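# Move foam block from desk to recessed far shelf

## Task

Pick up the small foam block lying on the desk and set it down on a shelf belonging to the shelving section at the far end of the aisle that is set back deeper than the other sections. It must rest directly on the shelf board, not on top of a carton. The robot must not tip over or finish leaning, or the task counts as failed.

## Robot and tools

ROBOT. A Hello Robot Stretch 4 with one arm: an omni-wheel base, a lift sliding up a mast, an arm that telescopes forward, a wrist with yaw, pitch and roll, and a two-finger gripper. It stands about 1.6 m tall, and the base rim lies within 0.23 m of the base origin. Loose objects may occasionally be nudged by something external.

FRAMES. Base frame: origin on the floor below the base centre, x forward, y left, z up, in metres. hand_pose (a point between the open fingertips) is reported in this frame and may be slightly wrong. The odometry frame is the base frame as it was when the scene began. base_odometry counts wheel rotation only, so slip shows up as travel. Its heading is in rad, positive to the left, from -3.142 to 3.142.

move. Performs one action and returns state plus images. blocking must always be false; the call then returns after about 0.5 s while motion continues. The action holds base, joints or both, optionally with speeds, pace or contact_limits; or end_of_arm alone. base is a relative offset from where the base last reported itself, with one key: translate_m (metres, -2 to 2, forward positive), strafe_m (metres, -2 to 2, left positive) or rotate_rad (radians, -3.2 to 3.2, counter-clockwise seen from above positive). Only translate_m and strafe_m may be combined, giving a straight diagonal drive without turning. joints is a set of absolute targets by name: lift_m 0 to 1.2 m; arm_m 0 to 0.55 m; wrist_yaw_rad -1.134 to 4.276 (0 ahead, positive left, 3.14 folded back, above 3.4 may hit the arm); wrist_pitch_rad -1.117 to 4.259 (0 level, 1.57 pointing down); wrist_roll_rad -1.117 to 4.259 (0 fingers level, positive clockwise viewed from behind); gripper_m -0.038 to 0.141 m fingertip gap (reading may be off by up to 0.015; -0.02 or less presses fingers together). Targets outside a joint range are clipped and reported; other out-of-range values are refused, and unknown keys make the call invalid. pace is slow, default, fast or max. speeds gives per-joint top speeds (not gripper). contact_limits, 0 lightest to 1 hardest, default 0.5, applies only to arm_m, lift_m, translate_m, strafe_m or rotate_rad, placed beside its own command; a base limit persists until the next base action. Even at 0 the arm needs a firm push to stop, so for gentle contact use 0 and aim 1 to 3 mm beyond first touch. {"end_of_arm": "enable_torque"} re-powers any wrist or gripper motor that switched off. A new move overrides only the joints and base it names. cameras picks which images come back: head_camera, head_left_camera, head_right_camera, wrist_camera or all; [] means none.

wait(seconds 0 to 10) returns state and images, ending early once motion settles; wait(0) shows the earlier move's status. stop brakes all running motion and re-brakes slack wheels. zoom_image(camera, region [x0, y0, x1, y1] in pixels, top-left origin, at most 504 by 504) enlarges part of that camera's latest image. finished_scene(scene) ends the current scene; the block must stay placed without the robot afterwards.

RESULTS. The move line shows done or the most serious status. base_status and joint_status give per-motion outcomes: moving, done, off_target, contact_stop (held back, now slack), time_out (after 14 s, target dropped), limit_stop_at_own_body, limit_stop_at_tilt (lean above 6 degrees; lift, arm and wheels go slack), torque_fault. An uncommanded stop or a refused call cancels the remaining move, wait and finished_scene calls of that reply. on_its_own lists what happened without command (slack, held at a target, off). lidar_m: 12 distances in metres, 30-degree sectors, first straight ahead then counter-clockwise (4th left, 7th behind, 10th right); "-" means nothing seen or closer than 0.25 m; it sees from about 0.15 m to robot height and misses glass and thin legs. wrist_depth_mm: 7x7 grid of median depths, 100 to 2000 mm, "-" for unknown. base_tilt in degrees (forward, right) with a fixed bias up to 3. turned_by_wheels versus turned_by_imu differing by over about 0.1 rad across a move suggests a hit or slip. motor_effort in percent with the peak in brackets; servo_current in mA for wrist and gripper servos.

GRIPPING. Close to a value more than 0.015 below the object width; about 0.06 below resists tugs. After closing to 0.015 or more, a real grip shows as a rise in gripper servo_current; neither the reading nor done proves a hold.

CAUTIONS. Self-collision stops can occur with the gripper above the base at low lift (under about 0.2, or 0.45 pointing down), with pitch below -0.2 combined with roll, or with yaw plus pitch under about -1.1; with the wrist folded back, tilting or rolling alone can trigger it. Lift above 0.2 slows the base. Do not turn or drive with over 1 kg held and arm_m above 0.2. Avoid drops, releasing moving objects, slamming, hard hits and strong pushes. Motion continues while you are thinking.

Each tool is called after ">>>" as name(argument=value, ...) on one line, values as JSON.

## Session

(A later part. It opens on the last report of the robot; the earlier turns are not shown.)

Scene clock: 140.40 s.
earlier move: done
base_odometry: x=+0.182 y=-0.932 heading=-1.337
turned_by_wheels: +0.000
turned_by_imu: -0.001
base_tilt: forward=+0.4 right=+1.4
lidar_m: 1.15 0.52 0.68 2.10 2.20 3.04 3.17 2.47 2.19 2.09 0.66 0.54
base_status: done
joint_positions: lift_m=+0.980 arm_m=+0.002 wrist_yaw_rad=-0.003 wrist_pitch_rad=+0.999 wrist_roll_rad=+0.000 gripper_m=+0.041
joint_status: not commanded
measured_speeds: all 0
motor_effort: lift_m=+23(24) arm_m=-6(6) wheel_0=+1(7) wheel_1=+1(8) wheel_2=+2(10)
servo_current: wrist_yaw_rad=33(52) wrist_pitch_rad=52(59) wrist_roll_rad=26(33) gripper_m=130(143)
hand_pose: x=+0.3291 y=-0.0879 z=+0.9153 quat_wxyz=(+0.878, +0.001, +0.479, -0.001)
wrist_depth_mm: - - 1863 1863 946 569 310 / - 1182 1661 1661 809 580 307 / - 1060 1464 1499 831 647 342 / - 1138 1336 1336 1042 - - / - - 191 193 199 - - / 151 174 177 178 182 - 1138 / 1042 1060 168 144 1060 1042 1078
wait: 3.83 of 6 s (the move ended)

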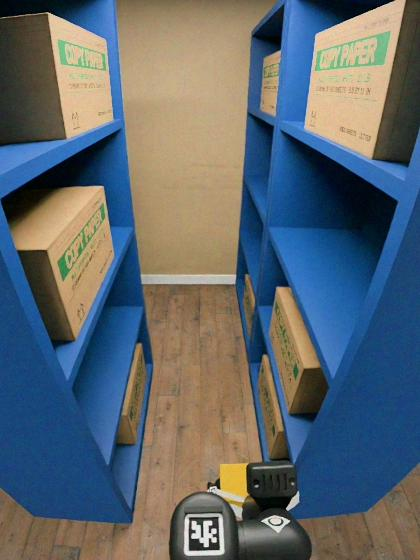

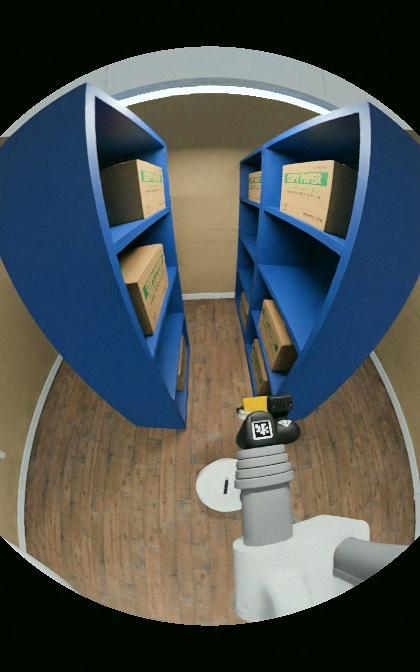

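>>> move(blocking=false, base={"rotate_rad": 0.02}, cameras=[])

>>> wait(seconds=2, cameras=[])

>>> move(blocking=false, base={"translate_m": 0.5, "strafe_m": -0.015}, contact_limits={"translate_m": 0.2}, cameras=[])

>>> wait(seconds=5, cameras=["head_camera","head_left_camera","head_right_camera"])

Scene clock: 148.77 s.
move: done
base_odometry: x=+0.182 y=-0.932 heading=-1.318
turned_by_wheels: +0.020
turned_by_imu: +0.018
base_tilt: forward=+0.4 right=+1.3
lidar_m: 1.05 0.54 0.70 2.09 2.23 3.12 3.15 2.46 2.16 2.08 0.64 0.55
base_status: done
joint_positions: lift_m=+0.980 arm_m=+0.002 wrist_yaw_rad=-0.003 wrist_pitch_rad=+0.999 wrist_roll_rad=+0.000 gripper_m=+0.041
joint_status: not commanded
measured_speeds: all 0
motor_effort: lift_m=+23(23) arm_m=-6(6) wheel_0=-3(4) wheel_1=-2(4) wheel_2=-1(4)
servo_current: wrist_yaw_rad=33(46) wrist_pitch_rad=26(52) wrist_roll_rad=33(33) gripper_m=130(130)
hand_pose: x=+0.3291 y=-0.0879 z=+0.9153 quat_wxyz=(+0.878, +0.001, +0.479, -0.001)
wrist_depth_mm: - - 1863 1863 891 580 564 / - 1118 1576 1661 931 574 324 / - 1025 1464 1499 1060 654 342 / - 1138 1336 1336 1098 - - / - - 191 193 198 - - / 1078 174 177 178 182 - - / 1042 1025 168 145 1078 1042 1078

Scene clock: 150.77 s.
base_odometry: x=+0.182 y=-0.932 heading=-1.318
turned_by_wheels: +0.000
turned_by_imu: +0.000
base_tilt: forward=+0.5 right=+1.4
lidar_m: 1.06 0.53 0.71 2.08 2.21 3.09 3.14 2.47 2.17 2.10 0.63 0.53
base_status: done
joint_positions: lift_m=+0.980 arm_m=+0.002 wrist_yaw_rad=-0.003 wrist_pitch_rad=+0.999 wrist_roll_rad=+0.000 gripper_m=+0.041
joint_status: not commanded
measured_speeds: all 0
motor_effort: lift_m=+23(23) arm_m=-6(6) wheel_0=-3(4) wheel_1=-2(4) wheel_2=-1(4)
servo_current: wrist_yaw_rad=39(46) wrist_pitch_rad=39(52) wrist_roll_rad=33(33) gripper_m=124(130)
hand_pose: x=+0.3291 y=-0.0879 z=+0.9153 quat_wxyz=(+0.878, +0.001, +0.479, -0.001)
wrist_depth_mm: - - 1863 1863 891 580 554 / - 1138 1661 1708 917 580 325 / - 1025 1464 1499 1025 661 342 / - 1160 1366 1336 1078 - - / - - 191 193 199 - - / 1078 173 177 178 182 - - / 1042 1042 168 144 1060 1042 1098
wait: 2.00 s; at rest by 0.27 s

Scene clock: 151.27 s.
move: moving
base_odometry: x=+0.190 y=-0.963 heading=-1.318
turned_by_wheels: +0.000
turned_by_imu: +0.000
base_tilt: forward=+0.4 right=+1.5
lidar_m: 1.07 0.50 0.65 2.10 2.23 3.11 3.17 2.48 2.17 2.08 0.62 0.53
base_status: translate_m moving; strafe_m moving
joint_positions: lift_m=+0.980 arm_m=+0.002 wrist_yaw_rad=-0.003 wrist_pitch_rad=+0.999 wrist_roll_rad=+0.000 gripper_m=+0.041
joint_status: not commanded
measured_speeds: translate_m=+0.123 strafe_m=-0.003 rotate_rad=-0.005 lift_m=+0.000 arm_m=+0.000 wrist_yaw_rad=+0.000 wrist_pitch_rad=+0.000 wrist_roll_rad=+0.000
motor_effort: lift_m=+23(23) arm_m=-6(6) wheel_0=+6(7) wheel_1=+4(6) wheel_2=-8(9)
servo_current: wrist_yaw_rad=39(46) wrist_pitch_rad=46(46) wrist_roll_rad=26(33) gripper_m=124(137)
contact_limits: translate_m 0.2
hand_pose: x=+0.3291 y=-0.0879 z=+0.9153 quat_wxyz=(+0.878, +0.001, +0.479, -0.001)
wrist_depth_mm: - - 1863 1921 854 564 559 / - 1138 1661 1661 831 554 530 / - 1060 1464 1499 1008 627 315 / - 1078 1336 1366 1042 373 353 / - - 191 193 201 - - / 151 173 177 178 181 - - / 1025 1042 168 145 1042 1042 1098

Scene clock: 153.93 s.
earlier move: done
base_odometry: x=+0.293 y=-1.419 heading=-1.318
turned_by_wheels: +0.000
turned_by_imu: -0.001
base_tilt: forward=+0.4 right=+1.3
lidar_m: 1.30 0.41 0.29 0.26 2.23 3.12 3.70 2.91 2.18 0.26 0.27 0.44
base_status: done
joint_positions: lift_m=+0.980 arm_m=+0.002 wrist_yaw_rad=-0.003 wrist_pitch_rad=+0.999 wrist_roll_rad=+0.000 gripper_m=+0.041
joint_status: not commanded
measured_speeds: all 0
motor_effort: lift_m=+23(24) arm_m=-6(6) wheel_0=+2(7) wheel_1=+1(7) wheel_2=+0(11)
servo_current: wrist_yaw_rad=39(46) wrist_pitch_rad=46(52) wrist_roll_rad=33(33) gripper_m=130(137)
contact_limits: translate_m 0.2
hand_pose: x=+0.3291 y=-0.0879 z=+0.9153 quat_wxyz=(+0.878, +0.001, +0.479, -0.001)
wrist_depth_mm: - 1756 1808 1808 1025 - - / - 1618 1661 1661 1160 484 488 / - - 1464 1499 1336 477 449 / - 931 1336 1336 1182 469 404 / - 878 191 193 640 462 368 / 151 180 177 178 182 421 342 / 723 946 169 145 741 387 327
wait: 2.67 of 5 s (the move ended)

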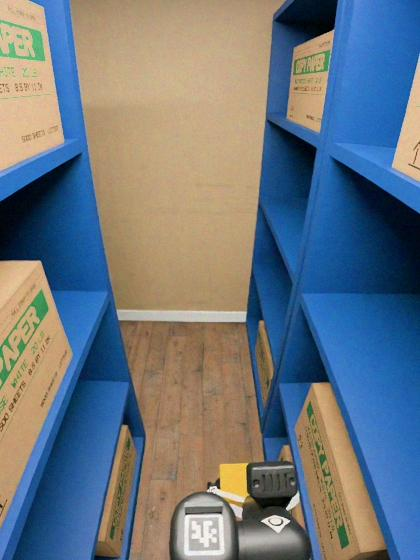

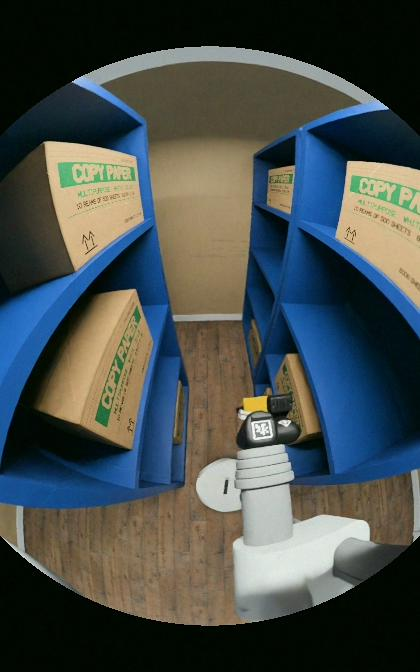

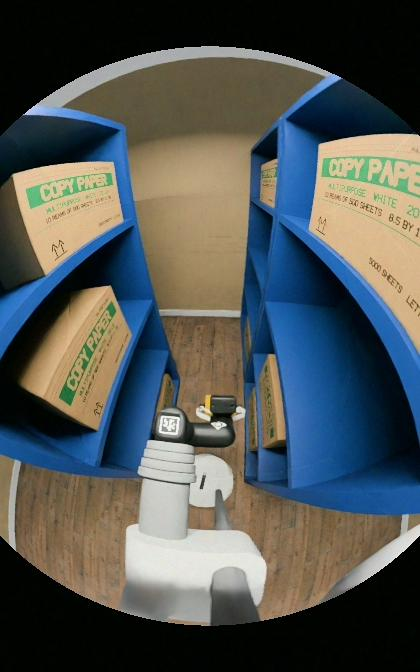

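>>> move(blocking=false, base={"translate_m": 0.5}, contact_limits={"translate_m": 0.2}, cameras=[])

>>> wait(seconds=5, cameras=["head_right_camera"])

Scene clock: 159.73 s.
move: moving
base_odometry: x=+0.301 y=-1.451 heading=-1.318
turned_by_wheels: +0.000
turned_by_imu: -0.001
base_tilt: forward=+0.2 right=+1.5
lidar_m: 1.28 0.42 0.30 0.26 2.29 3.11 3.74 2.89 2.31 0.25 0.29 0.43
base_status: translate_m moving
joint_positions: lift_m=+0.980 arm_m=+0.002 wrist_yaw_rad=-0.003 wrist_pitch_rad=+0.999 wrist_roll_rad=+0.000 gripper_m=+0.041
joint_status: not commanded
measured_speeds: translate_m=+0.123 strafe_m=-0.001 rotate_rad=-0.001 lift_m=+0.000 arm_m=+0.000 wrist_yaw_rad=+0.000 wrist_pitch_rad=+0.000 wrist_roll_rad=+0.000
motor_effort: lift_m=+23(24) arm_m=-6(6) wheel_0=+6(6) wheel_1=+4(7) wheel_2=-10(10)
servo_current: wrist_yaw_rad=33(39) wrist_pitch_rad=26(46) wrist_roll_rad=26(33) gripper_m=124(137)
contact_limits: translate_m 0.2
hand_pose: x=+0.3291 y=-0.0879 z=+0.9153 quat_wxyz=(+0.878, +0.001, +0.479, -0.001)
wrist_depth_mm: - 1708 - 1808 1008 - - / - 1661 1708 1661 1118 - - / - 1537 1499 1537 1098 462 445 / - 917 1366 1336 723 462 402 / - 931 191 193 634 455 368 / 151 180 177 178 182 418 343 / 707 946 168 145 732 410 325

Scene clock: 162.37 s.
earlier move: done
base_odometry: x=+0.418 y=-1.903 heading=-1.318
turned_by_wheels: +0.000
turned_by_imu: -0.001
base_tilt: forward=+0.3 right=+1.3
lidar_m: 1.33 0.39 0.30 0.26 0.29 0.43 - 0.42 0.29 0.26 0.30 0.42
base_status: done
joint_positions: lift_m=+0.980 arm_m=+0.002 wrist_yaw_rad=-0.003 wrist_pitch_rad=+0.999 wrist_roll_rad=+0.000 gripper_m=+0.041
joint_status: not commanded
measured_speeds: all 0
motor_effort: lift_m=+24(24) arm_m=-6(6) wheel_0=+2(7) wheel_1=+1(7) wheel_2=+0(10)
servo_current: wrist_yaw_rad=33(46) wrist_pitch_rad=33(52) wrist_roll_rad=26(33) gripper_m=130(137)
contact_limits: translate_m 0.2
hand_pose: x=+0.3291 y=-0.0879 z=+0.9153 quat_wxyz=(+0.878, +0.001, +0.479, -0.001)
wrist_depth_mm: 1229 - - - 1160 - - / - - - - 1308 - - / 1229 1464 1499 1499 1160 - - / 1255 1308 1366 1366 976 - 332 / 1182 1229 191 193 676 439 - / 504 176 177 178 182 - - / - 1025 168 144 - - -
wait: 2.63 of 5 s (the move ended)

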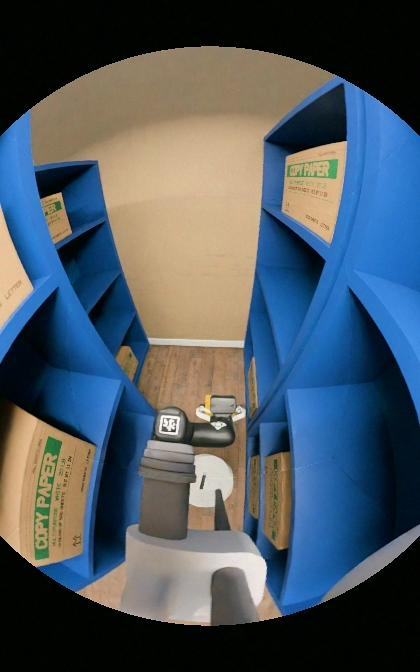

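Same layout. Continue as before.

>>> move(blocking=false, base={"translate_m": 0.75}, contact_limits={"translate_m": 0.2}, cameras=[])

>>> wait(seconds=5, cameras=["head_left_camera"])

>>> move(blocking=false, base={"rotate_rad": 1.57}, contact_limits={"rotate_rad": 0.2}, joints={"lift_m": 1.17}, pace="slow", cameras=[])

>>> wait(seconds=5, cameras=["head_camera","head_right_camera","wrist_camera"])

Scene clock: 234.97 s.
move: moving
base_odometry: x=+0.427 y=-1.935 heading=-1.317
turned_by_wheels: +0.000
turned_by_imu: -0.001
base_tilt: forward=+0.2 right=+1.4
lidar_m: 1.27 0.38 0.28 0.25 0.28 0.40 - 0.41 0.28 0.27 0.29 0.44
base_status: translate_m moving
joint_positions: lift_m=+0.980 arm_m=+0.002 wrist_yaw_rad=-0.003 wrist_pitch_rad=+0.999 wrist_roll_rad=+0.000 gripper_m=+0.041
joint_status: not commanded
measured_speeds: translate_m=+0.123 strafe_m=-0.002 rotate_rad=+0.003 lift_m=+0.000 arm_m=+0.000 wrist_yaw_rad=+0.000 wrist_pitch_rad=+0.000 wrist_roll_rad=+0.000
motor_effort: lift_m=+23(23) arm_m=-6(6) wheel_0=+5(7) wheel_1=+5(7) wheel_2=-10(10)
servo_current: wrist_yaw_rad=39(46) wrist_pitch_rad=52(52) wrist_roll_rad=26(33) gripper_m=124(130)
contact_limits: translate_m 0.2
hand_pose: x=+0.3291 y=-0.0879 z=+0.9153 quat_wxyz=(+0.878, +0.001, +0.479, -0.001)
wrist_depth_mm: - - - - 1118 - - / - - - - 1281 - - / 1205 1430 1499 1499 1118 - - / 1281 1336 1366 1366 960 - 309 / 1182 1205 191 193 668 410 334 / 1118 176 177 178 182 445 - / - 1060 168 145 - - -

Scene clock: 238.43 s.
earlier move: done
base_odometry: x=+0.607 y=-2.629 heading=-1.317
turned_by_wheels: +0.000
turned_by_imu: -0.001
base_tilt: forward=+0.5 right=+1.5
lidar_m: 0.57 0.61 0.74 0.70 0.47 0.43 1.20 0.46 0.30 0.29 0.30 0.47
base_status: done
joint_positions: lift_m=+0.980 arm_m=+0.002 wrist_yaw_rad=-0.003 wrist_pitch_rad=+0.999 wrist_roll_rad=+0.000 gripper_m=+0.041
joint_status: not commanded
measured_speeds: all 0
motor_effort: lift_m=+23(24) arm_m=-6(6) wheel_0=+2(7) wheel_1=+0(8) wheel_2=+2(11)
servo_current: wrist_yaw_rad=33(52) wrist_pitch_rad=46(52) wrist_roll_rad=33(33) gripper_m=130(143)
contact_limits: translate_m 0.2
hand_pose: x=+0.3291 y=-0.0879 z=+0.9153 quat_wxyz=(+0.878, +0.001, +0.479, -0.001)
wrist_depth_mm: 404 392 392 389 382 377 362 / 449 445 442 449 442 436 382 / - - - - - 466 442 / - - - - - 574 554 / - - 191 193 661 - 640 / 1098 176 177 178 182 - - / 1025 1042 168 145 - - -
wait: 3.47 of 5 s (the move ended)

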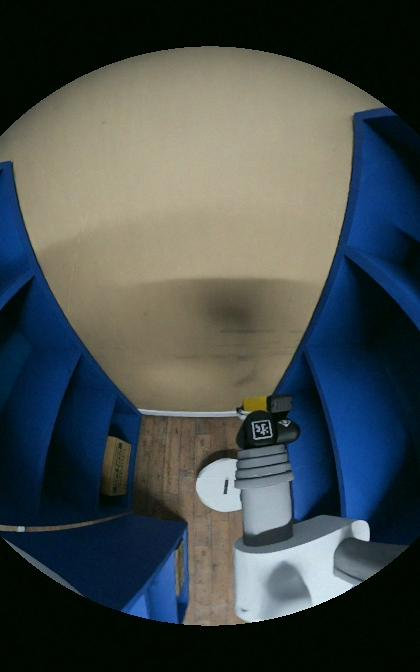

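Scene clock: 238.93 s.
move: moving
base_odometry: x=+0.607 y=-2.629 heading=-1.188
turned_by_wheels: +0.129
turned_by_imu: +0.128
base_tilt: forward=+0.4 right=+1.4
lidar_m: 0.56 0.65 0.71 0.71 0.43 0.48 0.86 0.39 0.30 0.28 0.33 0.55
base_status: rotate_rad moving
joint_positions: lift_m=+1.006 arm_m=+0.002 wrist_yaw_rad=-0.003 wrist_pitch_rad=+0.999 wrist_roll_rad=+0.000 gripper_m=+0.041
joint_status: lift_m moving
measured_speeds: translate_m=-0.001 strafe_m=+0.000 rotate_rad=+0.491 lift_m=+0.099 arm_m=+0.000 wrist_yaw_rad=+0.000 wrist_pitch_rad=+0.000 wrist_roll_rad=+0.000
motor_effort: lift_m=+23(26) arm_m=-6(6) wheel_0=-5(6) wheel_1=-5(6) wheel_2=-6(7)
servo_current: wrist_yaw_rad=46(52) wrist_pitch_rad=39(59) wrist_roll_rad=26(26) gripper_m=124(137)
contact_limits: rotate_rad 0.2
hand_pose: x=+0.3291 y=-0.0879 z=+0.9414 quat_wxyz=(+0.878, +0.001, +0.479, -0.001)
wrist_depth_mm: 430 410 397 382 368 353 347 / - 462 452 442 427 410 389 / - - - - - 459 430 / - - - - - 539 480 / 1160 - 191 193 - 640 597 / 1098 176 177 178 182 - - / 1042 1060 168 145 - - -

Scene clock: 241.30 s.
earlier move: done
base_odometry: x=+0.607 y=-2.629 heading=+0.252
turned_by_wheels: +1.440
turned_by_imu: +1.421
base_tilt: forward=+0.3 right=+1.3
lidar_m: 0.69 0.43 0.43 1.18 0.42 0.33 0.29 0.33 0.44 0.57 0.59 0.73
base_status: done
joint_positions: lift_m=+1.170 arm_m=+0.002 wrist_yaw_rad=-0.003 wrist_pitch_rad=+0.999 wrist_roll_rad=+0.000 gripper_m=+0.041
joint_status: all done
measured_speeds: all 0
motor_effort: lift_m=+24(27) arm_m=-6(6) wheel_0=-3(7) wheel_1=-3(6) wheel_2=-1(7)
servo_current: wrist_yaw_rad=39(52) wrist_pitch_rad=46(65) wrist_roll_rad=20(39) gripper_m=130(137)
contact_limits: rotate_rad 0.2
hand_pose: x=+0.3291 y=-0.0879 z=+1.1052 quat_wxyz=(+0.878, +0.001, +0.479, -0.001)
wrist_depth_mm: - - - - - - - / - - - - - - - / - - - - - - 741 / - - 202 1138 - 960 - / - - 191 193 198 - - / - 174 177 178 181 - - / - - 168 145 1255 150 -
wait: 2.37 of 5 s (the move ended)
wrist_camera: T_world_to_cam=[[0.00729851, -0.997928, 0.0639182, -0.183576], [-0.852657, -0.0396045, -0.520968, 0.905862], [0.52242, -0.050698, -0.851179, 0.994032], [0, 0, 0, 1]] pos_world=[0.254426, -0.0969244, 1.32976]

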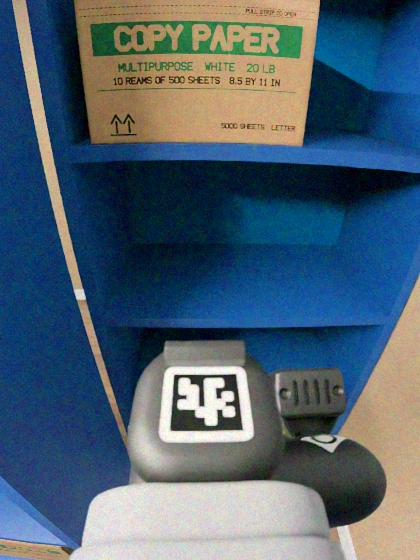

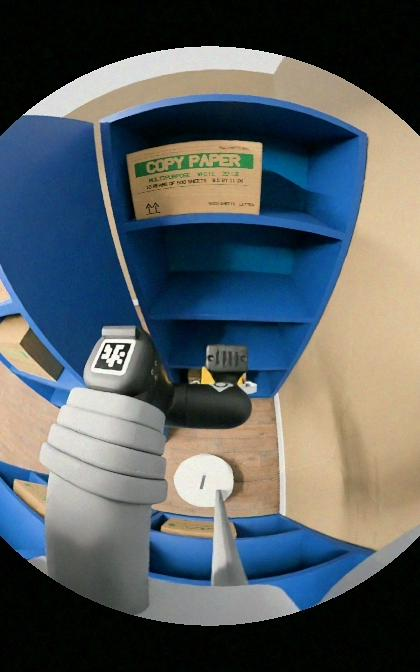

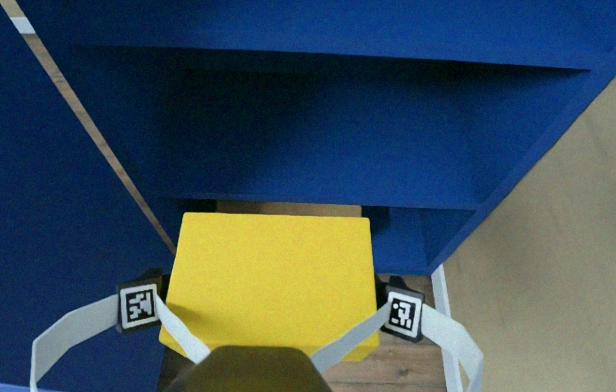

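>>> move(blocking=false, base={"translate_m": 0.16}, contact_limits={"translate_m": 0.2}, pace="slow", cameras=[])

>>> wait(seconds=5, cameras=[])

>>> move(blocking=false, joints={"arm_m": 0.25, "lift_m": 1.145}, contact_limits={"arm_m": 0.1}, pace="slow", cameras=[])

>>> wait(seconds=5, cameras=["wrist_camera","head_right_camera"])

Scene clock: 248.23 s.
move: moving
base_odometry: x=+0.619 y=-2.626 heading=+0.252
turned_by_wheels: +0.000
turned_by_imu: -0.001
base_tilt: forward=+0.4 right=+1.4
lidar_m: 0.70 0.46 0.43 1.09 0.46 0.33 0.30 0.34 0.47 0.57 0.60 0.73
base_status: translate_m moving
joint_positions: lift_m=+1.170 arm_m=+0.002 wrist_yaw_rad=-0.003 wrist_pitch_rad=+0.999 wrist_roll_rad=+0.000 gripper_m=+0.041
joint_status: not commanded
measured_speeds: translate_m=+0.049 strafe_m=+0.000 rotate_rad=+0.002 lift_m=+0.000 arm_m=+0.000 wrist_yaw_rad=+0.000 wrist_pitch_rad=+0.000 wrist_roll_rad=+0.000
motor_effort: lift_m=+24(24) arm_m=-6(6) wheel_0=+4(5) wheel_1=+3(5) wheel_2=-7(7)
servo_current: wrist_yaw_rad=26(39) wrist_pitch_rad=39(46) wrist_roll_rad=33(39) gripper_m=130(137)
contact_limits: translate_m 0.2
hand_pose: x=+0.3291 y=-0.0879 z=+1.1052 quat_wxyz=(+0.878, +0.001, +0.479, -0.001)
wrist_depth_mm: - - - - - - - / - - - - - - - / - - - - - - 715 / - - 202 204 - 946 - / - - 191 193 - - - / - 174 177 178 182 - - / - - 168 145 1229 150 -

Scene clock: 250.63 s.
earlier move: done
base_odometry: x=+0.761 y=-2.589 heading=+0.253
turned_by_wheels: +0.000
turned_by_imu: +0.000
base_tilt: forward=+0.3 right=+1.3
lidar_m: 0.54 0.46 0.33 0.51 0.67 0.48 0.47 0.50 0.54 0.57 0.58 0.57
base_status: done
joint_positions: lift_m=+1.170 arm_m=+0.002 wrist_yaw_rad=-0.003 wrist_pitch_rad=+0.999 wrist_roll_rad=+0.000 gripper_m=+0.041
joint_status: not commanded
measured_speeds: all 0
motor_effort: lift_m=+24(24) arm_m=-6(6) wheel_0=+4(6) wheel_1=+2(6) wheel_2=-1(7)
servo_current: wrist_yaw_rad=39(46) wrist_pitch_rad=46(59) wrist_roll_rad=26(39) gripper_m=124(143)
contact_limits: translate_m 0.2
hand_pose: x=+0.3291 y=-0.0879 z=+1.1052 quat_wxyz=(+0.878, +0.001, +0.479, -0.001)
wrist_depth_mm: 484 - - - - - - / 462 455 - - - - - / - - - - - - - / - - - - - 946 - / - - 191 193 - 866 - / - 173 177 178 181 - - / - - 168 145 1229 150 -
wait: 2.40 of 5 s (the move ended)

Scene clock: 251.13 s.
move: moving
base_odometry: x=+0.761 y=-2.589 heading=+0.253
turned_by_wheels: +0.000
turned_by_imu: +0.000
base_tilt: forward=+0.3 right=+1.5
lidar_m: 0.54 0.46 0.34 0.52 0.70 0.49 0.46 0.49 0.59 0.57 0.58 0.56
base_status: not commanded
joint_positions: lift_m=+1.149 arm_m=+0.015 wrist_yaw_rad=-0.003 wrist_pitch_rad=+0.999 wrist_roll_rad=+0.000 gripper_m=+0.041
joint_status: lift_m moving; arm_m moving
measured_speeds: translate_m=+0.000 strafe_m=+0.000 rotate_rad=+0.000 lift_m=-0.043 arm_m=+0.050 wrist_yaw_rad=+0.000 wrist_pitch_rad=+0.000 wrist_roll_rad=+0.000
motor_effort: lift_m=+14(21) arm_m=+9(9) wheel_0=+4(4) wheel_1=+2(2) wheel_2=-1(1)
servo_current: wrist_yaw_rad=39(39) wrist_pitch_rad=39(52) wrist_roll_rad=26(33) gripper_m=130(137)
contact_limits: arm_m 0.1; translate_m 0.2
hand_pose: x=+0.3417 y=-0.0879 z=+1.0849 quat_wxyz=(+0.878, +0.001, +0.479, -0.001)
wrist_depth_mm: - - - - - - - / 445 445 442 449 455 459 - / 496 - - - 459 459 452 / - - - - - 917 - / - - 191 193 - 878 - / - 174 177 178 182 - - / - - 169 145 1229 150 -

Scene clock: 254.40 s.
earlier move: done
base_odometry: x=+0.761 y=-2.589 heading=+0.253
turned_by_wheels: +0.000
turned_by_imu: -0.001
base_tilt: forward=+0.5 right=+1.5
lidar_m: 0.55 0.44 0.35 0.52 0.70 0.49 0.46 0.49 0.60 0.57 0.61 0.57
base_status: not commanded
joint_positions: lift_m=+1.145 arm_m=+0.250 wrist_yaw_rad=-0.003 wrist_pitch_rad=+0.999 wrist_roll_rad=+0.000 gripper_m=+0.041
joint_status: all done
measured_speeds: all 0
motor_effort: lift_m=+14(21) arm_m=+7(11) wheel_0=+4(4) wheel_1=+2(2) wheel_2=-1(1)
servo_current: wrist_yaw_rad=33(46) wrist_pitch_rad=33(59) wrist_roll_rad=26(39) gripper_m=130(137)
contact_limits: arm_m 0.1; translate_m 0.2
hand_pose: x=+0.5763 y=-0.0879 z=+1.0811 quat_wxyz=(+0.878, +0.001, +0.479, -0.001)
wrist_depth_mm: - - - - - - - / 433 436 442 445 442 449 455 / 389 397 397 399 407 413 415 / 355 357 362 368 368 373 377 / 325 329 191 193 330 342 342 / 309 178 177 178 182 317 319 / - 707 - 144 715 707 -
wait: 3.27 of 5 s (the move ended)
pictures: head_right_camera, wrist_camera
wrist_camera: T_world_to_cam=[[0.00729851, -0.997928, 0.0639182, -0.183841], [-0.852657, -0.0396045, -0.520968, 1.10417], [0.52242, -0.050698, -0.851179, 0.844324], [0, 0, 0, 1]] pos_world=[0.501726, -0.0969244, 1.30566]

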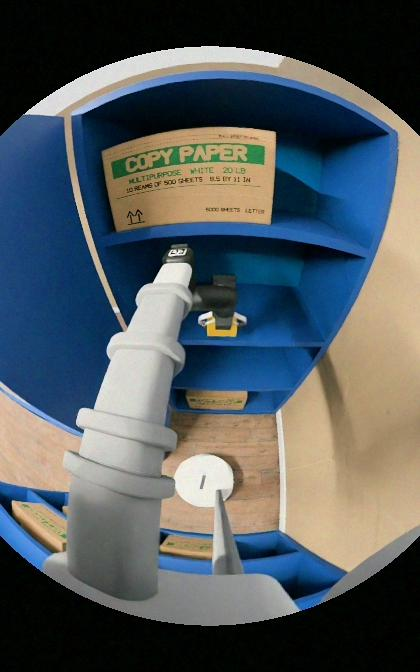

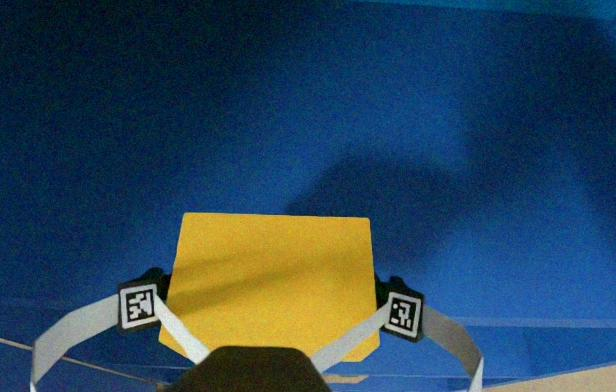

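>>> move(blocking=false, joints={"arm_m": 0.385, "lift_m": 1.115}, contact_limits={"arm_m": 0.1}, pace="slow", cameras=[])

>>> wait(seconds=4, cameras=["wrist_camera"])

>>> move(blocking=false, joints={"lift_m": 1.075}, contact_limits={"lift_m": 0.0}, speeds={"lift_m": 0.05}, cameras=[])

>>> wait(seconds=2, cameras=[])

>>> move(blocking=false, joints={"lift_m": 1.05}, contact_limits={"lift_m": 0.0}, speeds={"lift_m": 0.02}, cameras=[])

>>> wait(seconds=3, cameras=["wrist_camera","head_right_camera"])

Scene clock: 263.57 s.
move: moving
base_odometry: x=+0.761 y=-2.589 heading=+0.253
turned_by_wheels: +0.000
turned_by_imu: -0.001
base_tilt: forward=+0.2 right=+1.3
lidar_m: 0.53 0.46 0.32 0.49 0.67 0.50 0.46 0.52 0.61 0.56 0.59 0.56
base_status: not commanded
joint_positions: lift_m=+1.122 arm_m=+0.263 wrist_yaw_rad=-0.003 wrist_pitch_rad=+0.999 wrist_roll_rad=+0.000 gripper_m=+0.041
joint_status: lift_m moving; arm_m moving
measured_speeds: translate_m=+0.000 strafe_m=+0.000 rotate_rad=+0.000 lift_m=-0.056 arm_m=+0.050 wrist_yaw_rad=+0.000 wrist_pitch_rad=+0.000 wrist_roll_rad=+0.000
motor_effort: lift_m=+15(15) arm_m=+7(8) wheel_0=+4(4) wheel_1=+2(2) wheel_2=-1(1)
servo_current: wrist_yaw_rad=46(46) wrist_pitch_rad=39(52) wrist_roll_rad=33(33) gripper_m=137(137)
contact_limits: arm_m 0.1; translate_m 0.2
hand_pose: x=+0.5894 y=-0.0879 z=+1.0580 quat_wxyz=(+0.878, +0.001, +0.479, -0.001)
wrist_depth_mm: 445 452 452 459 - - - / 404 407 415 418 421 430 436 / 366 368 373 375 379 384 389 / 332 332 336 342 343 345 349 / 303 306 191 193 309 315 320 / 285 178 177 178 182 296 297 / - 691 - 144 691 691 -

Scene clock: 265.70 s.
earlier move: done
base_odometry: x=+0.761 y=-2.589 heading=+0.253
turned_by_wheels: +0.000
turned_by_imu: +0.000
base_tilt: forward=+0.2 right=+1.4
lidar_m: 0.53 0.48 0.35 0.54 0.69 0.51 0.47 0.46 0.60 0.56 0.61 0.57
base_status: not commanded
joint_positions: lift_m=+1.115 arm_m=+0.385 wrist_yaw_rad=-0.003 wrist_pitch_rad=+0.999 wrist_roll_rad=+0.000 gripper_m=+0.041
joint_status: all done
measured_speeds: all 0
motor_effort: lift_m=+14(16) arm_m=+7(10) wheel_0=+4(4) wheel_1=+2(2) wheel_2=-1(1)
servo_current: wrist_yaw_rad=39(46) wrist_pitch_rad=33(59) wrist_roll_rad=33(33) gripper_m=124(137)
contact_limits: arm_m 0.1; translate_m 0.2
hand_pose: x=+0.7113 y=-0.0879 z=+1.0511 quat_wxyz=(+0.878, +0.001, +0.479, -0.001)
wrist_depth_mm: 433 427 430 433 436 427 436 / 394 397 399 404 410 415 421 / 353 355 357 364 366 370 377 / 319 322 327 329 332 336 340 / 293 296 191 193 298 307 309 / 270 175 177 178 182 283 283 / 249 252 168 145 258 256 264
wait: 2.13 of 4 s (the move ended)
wrist_camera: T_world_to_cam=[[0.00729851, -0.997928, 0.0639182, -0.182909], [-0.852657, -0.0396045, -0.520968, 1.20365], [0.52242, -0.050698, -0.851179, 0.748262], [0, 0, 0, 1]] pos_world=[0.636726, -0.0969244, 1.27566]

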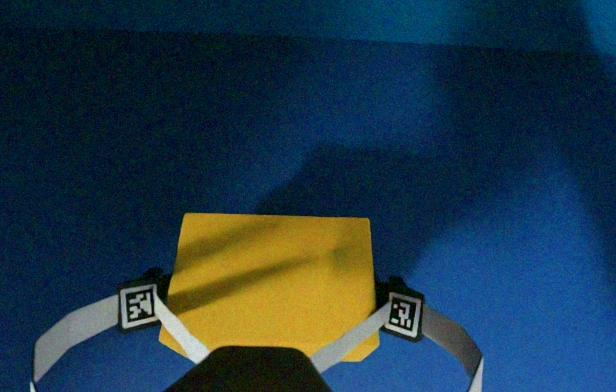

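Scene clock: 266.20 s.
move: moving
base_odometry: x=+0.761 y=-2.589 heading=+0.253
turned_by_wheels: +0.000
turned_by_imu: +0.000
base_tilt: forward=+0.5 right=+1.3
lidar_m: 0.55 0.46 0.35 0.50 0.70 0.48 0.48 0.49 0.60 0.57 0.62 0.56
base_status: not commanded
joint_positions: lift_m=+1.094 arm_m=+0.385 wrist_yaw_rad=-0.003 wrist_pitch_rad=+0.999 wrist_roll_rad=+0.000 gripper_m=+0.041
joint_status: lift_m moving
measured_speeds: translate_m=+0.000 strafe_m=+0.000 rotate_rad=+0.000 lift_m=-0.050 arm_m=+0.000 wrist_yaw_rad=+0.000 wrist_pitch_rad=+0.000 wrist_roll_rad=+0.000
motor_effort: lift_m=+14(15) arm_m=+7(7) wheel_0=+4(4) wheel_1=+2(2) wheel_2=-1(1)
servo_current: wrist_yaw_rad=39(46) wrist_pitch_rad=46(52) wrist_roll_rad=26(33) gripper_m=137(137)
contact_limits: arm_m 0.1; lift_m 0; translate_m 0.2
hand_pose: x=+0.7113 y=-0.0879 z=+1.0297 quat_wxyz=(+0.878, +0.001, +0.479, -0.001)
wrist_depth_mm: 410 415 415 415 418 418 424 / 362 368 370 375 379 384 389 / 327 330 334 336 342 345 351 / 297 300 303 304 309 312 314 / 271 274 191 193 278 286 287 / 251 175 177 178 182 263 263 / 231 235 168 145 240 237 246

Scene clock: 266.93 s.
earlier move: done
base_odometry: x=+0.761 y=-2.589 heading=+0.253
turned_by_wheels: +0.000
turned_by_imu: +0.000
base_tilt: forward=+0.4 right=+1.2
lidar_m: 0.54 0.47 0.31 0.48 0.69 0.51 0.46 0.50 0.60 0.57 0.59 0.57
base_status: not commanded
joint_positions: lift_m=+1.075 arm_m=+0.385 wrist_yaw_rad=-0.003 wrist_pitch_rad=+0.999 wrist_roll_rad=+0.000 gripper_m=+0.041
joint_status: all done
measured_speeds: all 0
motor_effort: lift_m=+14(15) arm_m=+7(7) wheel_0=+4(4) wheel_1=+2(2) wheel_2=-1(1)
servo_current: wrist_yaw_rad=39(46) wrist_pitch_rad=26(52) wrist_roll_rad=26(33) gripper_m=130(137)
contact_limits: arm_m 0.1; lift_m 0; translate_m 0.2
hand_pose: x=+0.7113 y=-0.0879 z=+1.0110 quat_wxyz=(+0.878, +0.001, +0.479, -0.001)
wrist_depth_mm: 370 384 384 392 399 402 402 / 336 340 342 345 351 355 357 / 300 303 306 310 315 317 327 / 274 277 279 282 285 287 290 / 250 253 191 193 256 262 265 / 230 175 177 178 182 241 242 / 213 216 168 145 221 219 227
wait: 0.73 of 2 s (the move ended)

Scene clock: 267.43 s.
move: moving
base_odometry: x=+0.761 y=-2.589 heading=+0.253
turned_by_wheels: +0.000
turned_by_imu: +0.000
base_tilt: forward=+0.4 right=+1.2
lidar_m: 0.55 0.42 0.33 0.48 0.67 0.49 0.46 0.50 0.57 0.57 0.60 0.56
base_status: not commanded
joint_positions: lift_m=+1.066 arm_m=+0.385 wrist_yaw_rad=-0.003 wrist_pitch_rad=+0.999 wrist_roll_rad=+0.000 gripper_m=+0.041
joint_status: lift_m moving
measured_speeds: translate_m=+0.000 strafe_m=+0.000 rotate_rad=+0.000 lift_m=-0.019 arm_m=+0.000 wrist_yaw_rad=+0.000 wrist_pitch_rad=+0.000 wrist_roll_rad=+0.000
motor_effort: lift_m=+14(16) arm_m=+7(7) wheel_0=+4(4) wheel_1=+2(2) wheel_2=-1(1)
servo_current: wrist_yaw_rad=33(39) wrist_pitch_rad=39(52) wrist_roll_rad=26(39) gripper_m=137(137)
contact_limits: arm_m 0.1; lift_m 0; translate_m 0.2
hand_pose: x=+0.7113 y=-0.0879 z=+1.0016 quat_wxyz=(+0.878, +0.001, +0.479, -0.001)
wrist_depth_mm: 366 366 375 377 382 392 394 / 324 325 329 332 338 345 347 / 291 293 296 300 304 306 309 / 264 266 268 272 276 277 279 / 242 243 191 193 248 253 255 / 221 174 177 178 181 233 234 / 204 208 168 144 213 211 219

Scene clock: 268.37 s.
earlier move: contact_stop
base_odometry: x=+0.761 y=-2.589 heading=+0.253
turned_by_wheels: +0.000
turned_by_imu: +0.000
base_tilt: forward=+0.5 right=+1.3
lidar_m: 0.55 0.46 0.34 0.51 0.68 0.50 0.47 0.48 0.60 0.56 0.57 0.57
base_status: not commanded
joint_positions: lift_m=+1.060 arm_m=+0.385 wrist_yaw_rad=-0.003 wrist_pitch_rad=+0.999 wrist_roll_rad=+0.000 gripper_m=+0.041
joint_status: lift_m contact_stop (moved -0.015 of -0.025)
measured_speeds: all 0
on_its_own: lift_m is slack since a contact_stop (your +1.050 is given up)
motor_effort: lift_m=+19(19) arm_m=+7(7) wheel_0=+4(4) wheel_1=+2(2) wheel_2=+0(1)
servo_current: wrist_yaw_rad=39(52) wrist_pitch_rad=33(52) wrist_roll_rad=33(39) gripper_m=111(137)
contact_limits: arm_m 0.1; lift_m 0; translate_m 0.2
hand_pose: x=+0.7113 y=-0.0879 z=+0.9961 quat_wxyz=(+0.878, +0.001, +0.479, -0.001)
wrist_depth_mm: 370 375 379 384 392 399 397 / 327 329 332 338 342 347 351 / 293 296 298 301 304 307 310 / 264 267 270 271 274 278 281 / 241 243 190 192 247 252 254 / 220 175 177 176 181 233 233 / 204 206 168 143 211 209 217
wait: 0.93 of 3 s (the move ended)
pictures: head_right_camera, wrist_camera
wrist_camera: T_world_to_cam=[[0.00729851, -0.997928, 0.0639182, -0.179393], [-0.852657, -0.0396045, -0.520968, 1.17499], [0.52242, -0.050698, -0.851179, 0.701447], [0, 0, 0, 1]] pos_world=[0.636726, -0.0969244, 1.22066]

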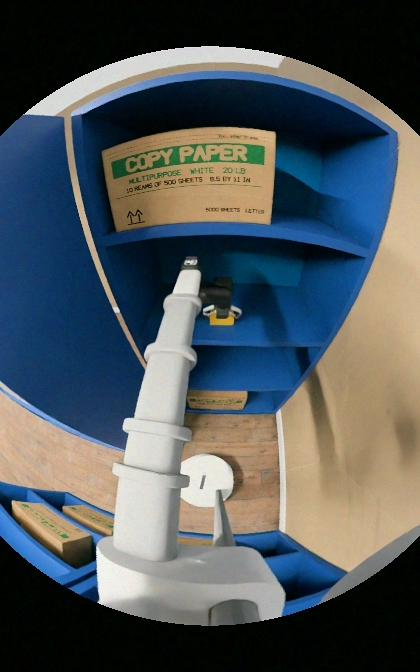

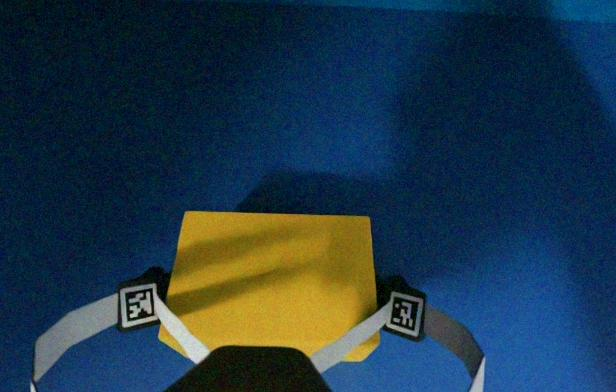

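>>> move(joints={"lift_m": 1.063, "gripper_m": 0.141}, pace="slow", blocking=false, cameras=[])

>>> wait(seconds=4, cameras=["wrist_camera"])

Scene clock: 282.00 s.
move: moving
base_odometry: x=+0.761 y=-2.589 heading=+0.253
turned_by_wheels: +0.000
turned_by_imu: -0.001
base_tilt: forward=+0.3 right=+1.4
lidar_m: 0.54 0.47 0.34 0.51 0.69 0.49 0.48 0.50 0.59 0.58 0.61 0.58
base_status: not commanded
joint_positions: lift_m=+1.063 arm_m=+0.385 wrist_yaw_rad=-0.003 wrist_pitch_rad=+0.999 wrist_roll_rad=+0.000 gripper_m=+0.051
joint_status: gripper_m moving; the others done
measured_speeds: translate_m=+0.000 strafe_m=+0.000 rotate_rad=+0.000 lift_m=+0.001 arm_m=+0.000 wrist_yaw_rad=+0.000 wrist_pitch_rad=+0.000 wrist_roll_rad=+0.000
motor_effort: lift_m=+21(22) arm_m=+7(7) wheel_0=+4(4) wheel_1=+1(2) wheel_2=+0(1)
servo_current: wrist_yaw_rad=33(39) wrist_pitch_rad=39(59) wrist_roll_rad=33(33) gripper_m=33(111)
contact_limits: arm_m 0.1; translate_m 0.2
hand_pose: x=+0.7113 y=-0.0879 z=+0.9986 quat_wxyz=(+0.878, +0.001, +0.479, -0.001)
wrist_depth_mm: 370 377 379 387 394 399 399 / 330 332 334 338 343 351 355 / 294 296 301 303 307 312 315 / 266 268 271 273 277 279 282 / 243 245 193 195 252 256 257 / 223 179 178 179 184 234 236 / 149 208 171 171 213 215 220

Scene clock: 285.97 s.
earlier move: done
base_odometry: x=+0.761 y=-2.589 heading=+0.253
turned_by_wheels: +0.000
turned_by_imu: -0.001
base_tilt: forward=+0.6 right=+1.3
lidar_m: 0.53 0.47 0.34 0.51 0.66 0.50 0.48 0.50 0.59 0.57 0.60 0.56
base_status: not commanded
joint_positions: lift_m=+1.063 arm_m=+0.385 wrist_yaw_rad=-0.003 wrist_pitch_rad=+0.996 wrist_roll_rad=+0.000 gripper_m=+0.141
joint_status: all done
measured_speeds: all 0
motor_effort: lift_m=+15(22) arm_m=+7(7) wheel_0=+4(4) wheel_1=+2(2) wheel_2=+0(1)
servo_current: wrist_yaw_rad=33(52) wrist_pitch_rad=46(59) wrist_roll_rad=20(39) gripper_m=46(111)
contact_limits: arm_m 0.1; translate_m 0.2
hand_pose: x=+0.7121 y=-0.0879 z=+0.9995 quat_wxyz=(+0.879, +0.001, +0.478, -0.001)
wrist_depth_mm: 387 402 404 404 407 413 421 / 345 351 355 359 366 373 377 / 307 310 314 319 322 327 332 / 277 278 283 285 290 293 294 / 251 254 201 203 263 265 266 / 230 193 185 186 190 242 243 / 213 212 212 - 220 223 226
wait: 3.97 of 4 s (the move ended)
wrist_camera: T_world_to_cam=[[0.00708529, -0.997928, 0.0639439, -0.179494], [-0.850917, -0.0396051, -0.523805, 1.17911], [0.525252, -0.0506996, -0.849435, 0.700176], [0, 0, 0, 1]] pos_world=[0.636824, -0.0969244, 1.22385]

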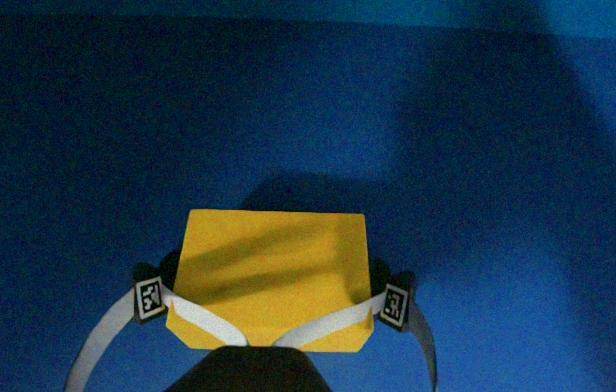

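>>> move(joints={"lift_m": 1.13}, pace="slow", blocking=false, cameras=[])

>>> wait(seconds=2, cameras=["wrist_camera"])

>>> move(joints={"arm_m": 0.1}, pace="slow", blocking=false, cameras=[])

>>> wait(seconds=4, cameras=["wrist_camera", "head_camera"])

Scene clock: 295.10 s.
move: moving
base_odometry: x=+0.761 y=-2.589 heading=+0.253
turned_by_wheels: +0.000
turned_by_imu: -0.001
base_tilt: forward=+0.3 right=+1.4
lidar_m: 0.53 0.45 0.33 0.50 0.67 0.49 0.47 0.50 0.62 0.56 0.61 0.55
base_status: not commanded
joint_positions: lift_m=+1.089 arm_m=+0.385 wrist_yaw_rad=-0.003 wrist_pitch_rad=+0.999 wrist_roll_rad=+0.000 gripper_m=+0.141
joint_status: lift_m moving
measured_speeds: translate_m=+0.000 strafe_m=+0.000 rotate_rad=+0.000 lift_m=+0.100 arm_m=+0.000 wrist_yaw_rad=+0.000 wrist_pitch_rad=+0.001 wrist_roll_rad=+0.000
motor_effort: lift_m=+24(25) arm_m=+6(7) wheel_0=+4(4) wheel_1=+1(2) wheel_2=+0(0)
servo_current: wrist_yaw_rad=39(39) wrist_pitch_rad=39(52) wrist_roll_rad=33(33) gripper_m=52(52)
contact_limits: arm_m 0.1; translate_m 0.2
hand_pose: x=+0.7115 y=-0.0879 z=+1.0245 quat_wxyz=(+0.878, +0.001, +0.479, -0.001)
wrist_depth_mm: 389 399 404 407 410 413 415 / 349 353 355 359 366 375 377 / 314 317 320 322 329 332 336 / 285 289 290 294 297 300 301 / 260 264 211 213 272 273 276 / 239 205 197 199 198 252 253 / 224 224 231 136 231 234 237

Scene clock: 296.03 s.
earlier move: done
base_odometry: x=+0.761 y=-2.589 heading=+0.253
turned_by_wheels: +0.000
turned_by_imu: +0.000
base_tilt: forward=+0.4 right=+1.5
lidar_m: 0.54 0.45 0.34 0.50 0.70 0.49 0.46 0.51 0.59 0.56 0.61 0.57
base_status: not commanded
joint_positions: lift_m=+1.130 arm_m=+0.385 wrist_yaw_rad=-0.003 wrist_pitch_rad=+0.999 wrist_roll_rad=+0.000 gripper_m=+0.141
joint_status: all done
measured_speeds: all 0
motor_effort: lift_m=+24(27) arm_m=+6(7) wheel_0=+4(4) wheel_1=+2(2) wheel_2=+0(0)
servo_current: wrist_yaw_rad=33(46) wrist_pitch_rad=52(52) wrist_roll_rad=26(33) gripper_m=46(52)
contact_limits: arm_m 0.1; translate_m 0.2
hand_pose: x=+0.7115 y=-0.0879 z=+1.0653 quat_wxyz=(+0.878, +0.001, +0.479, -0.001)
wrist_depth_mm: 439 439 439 436 436 433 439 / 410 415 421 427 430 433 442 / 368 373 377 382 384 392 397 / 336 340 343 345 351 353 355 / 306 310 264 262 320 324 327 / 283 204 242 244 203 297 298 / 265 264 266 136 272 274 279
wait: 0.93 of 2 s (the move ended)
wrist_camera: T_world_to_cam=[[0.00749795, -0.997925, 0.0639415, -0.183874], [-0.852463, -0.0398051, -0.521269, 1.21138], [0.522733, -0.0505994, -0.850993, 0.759871], [0, 0, 0, 1]] pos_world=[0.636826, -0.0968248, 1.28986]

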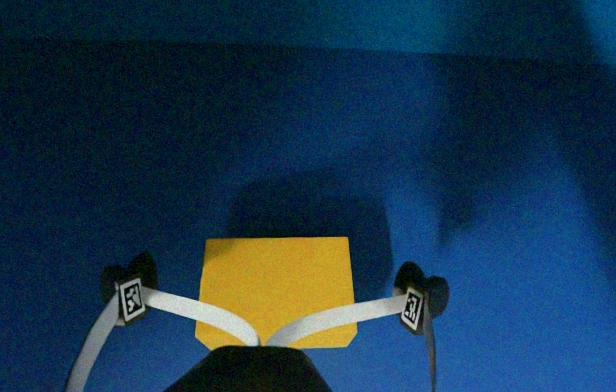

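Scene clock: 296.53 s.
move: moving
base_odometry: x=+0.761 y=-2.589 heading=+0.253
turned_by_wheels: +0.000
turned_by_imu: +0.000
base_tilt: forward=+0.3 right=+1.4
lidar_m: 0.54 0.45 0.34 0.51 0.69 0.50 0.45 0.46 0.60 0.55 0.61 0.57
base_status: not commanded
joint_positions: lift_m=+1.130 arm_m=+0.372 wrist_yaw_rad=-0.003 wrist_pitch_rad=+0.999 wrist_roll_rad=+0.000 gripper_m=+0.141
joint_status: arm_m moving
measured_speeds: translate_m=+0.000 strafe_m=+0.000 rotate_rad=+0.000 lift_m=+0.000 arm_m=-0.050 wrist_yaw_rad=+0.000 wrist_pitch_rad=+0.000 wrist_roll_rad=+0.000
motor_effort: lift_m=+24(24) arm_m=-5(9) wheel_0=+4(4) wheel_1=+1(2) wheel_2=+0(0)
servo_current: wrist_yaw_rad=46(46) wrist_pitch_rad=52(52) wrist_roll_rad=20(33) gripper_m=46(52)
contact_limits: translate_m 0.2
hand_pose: x=+0.6988 y=-0.0879 z=+1.0653 quat_wxyz=(+0.878, +0.001, +0.479, -0.001)
wrist_depth_mm: 445 449 452 452 442 442 449 / 413 413 418 424 433 439 442 / 370 373 377 382 387 392 397 / 336 338 343 345 349 353 357 / 307 309 264 263 320 324 325 / 282 205 243 245 202 297 300 / 266 264 271 137 272 274 279

Scene clock: 300.17 s.
earlier move: done
base_odometry: x=+0.761 y=-2.589 heading=+0.253
turned_by_wheels: +0.000
turned_by_imu: -0.001
base_tilt: forward=+0.4 right=+1.3
lidar_m: 0.55 0.45 0.34 0.49 0.68 0.49 0.43 0.50 0.60 0.58 0.58 0.57
base_status: not commanded
joint_positions: lift_m=+1.130 arm_m=+0.100 wrist_yaw_rad=-0.003 wrist_pitch_rad=+0.999 wrist_roll_rad=+0.000 gripper_m=+0.141
joint_status: all done
measured_speeds: all 0
motor_effort: lift_m=+24(24) arm_m=-7(11) wheel_0=+4(4) wheel_1=+1(2) wheel_2=+0(1)
servo_current: wrist_yaw_rad=33(46) wrist_pitch_rad=33(59) wrist_roll_rad=26(33) gripper_m=52(52)
contact_limits: translate_m 0.2
hand_pose: x=+0.4269 y=-0.0879 z=+1.0653 quat_wxyz=(+0.878, +0.001, +0.479, -0.001)
wrist_depth_mm: 452 455 452 399 - - - / 413 418 418 413 433 439 442 / 379 384 384 384 389 394 397 / 508 - - - - 878 - / - - 788 - - - - / - 190 759 788 198 798 - / - 1160 1205 - 1205 - -
wait: 3.63 of 4 s (the move ended)
pictures: head_camera, wrist_camera
wrist_camera: T_world_to_cam=[[0.00750189, -0.997925, 0.063944, -0.181745], [-0.852463, -0.0398097, -0.521269, 0.968768], [0.522733, -0.0505994, -0.850993, 0.908641], [0, 0, 0, 1]] pos_world=[0.352226, -0.0968248, 1.28986]

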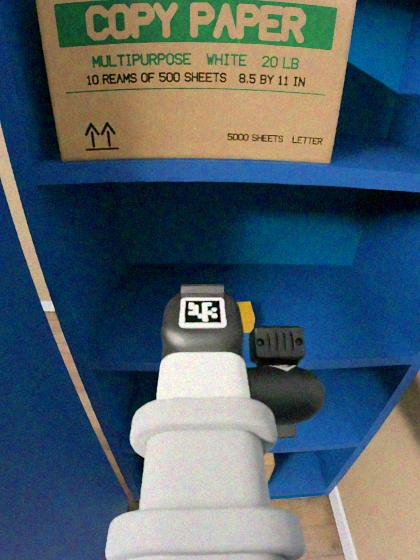

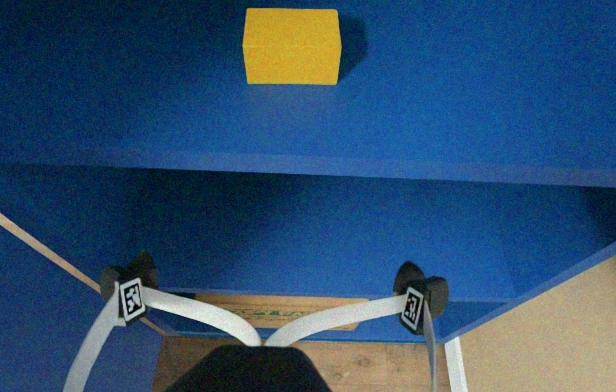

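>>> finished_scene(scene=2)

The scene is finished: the task was done.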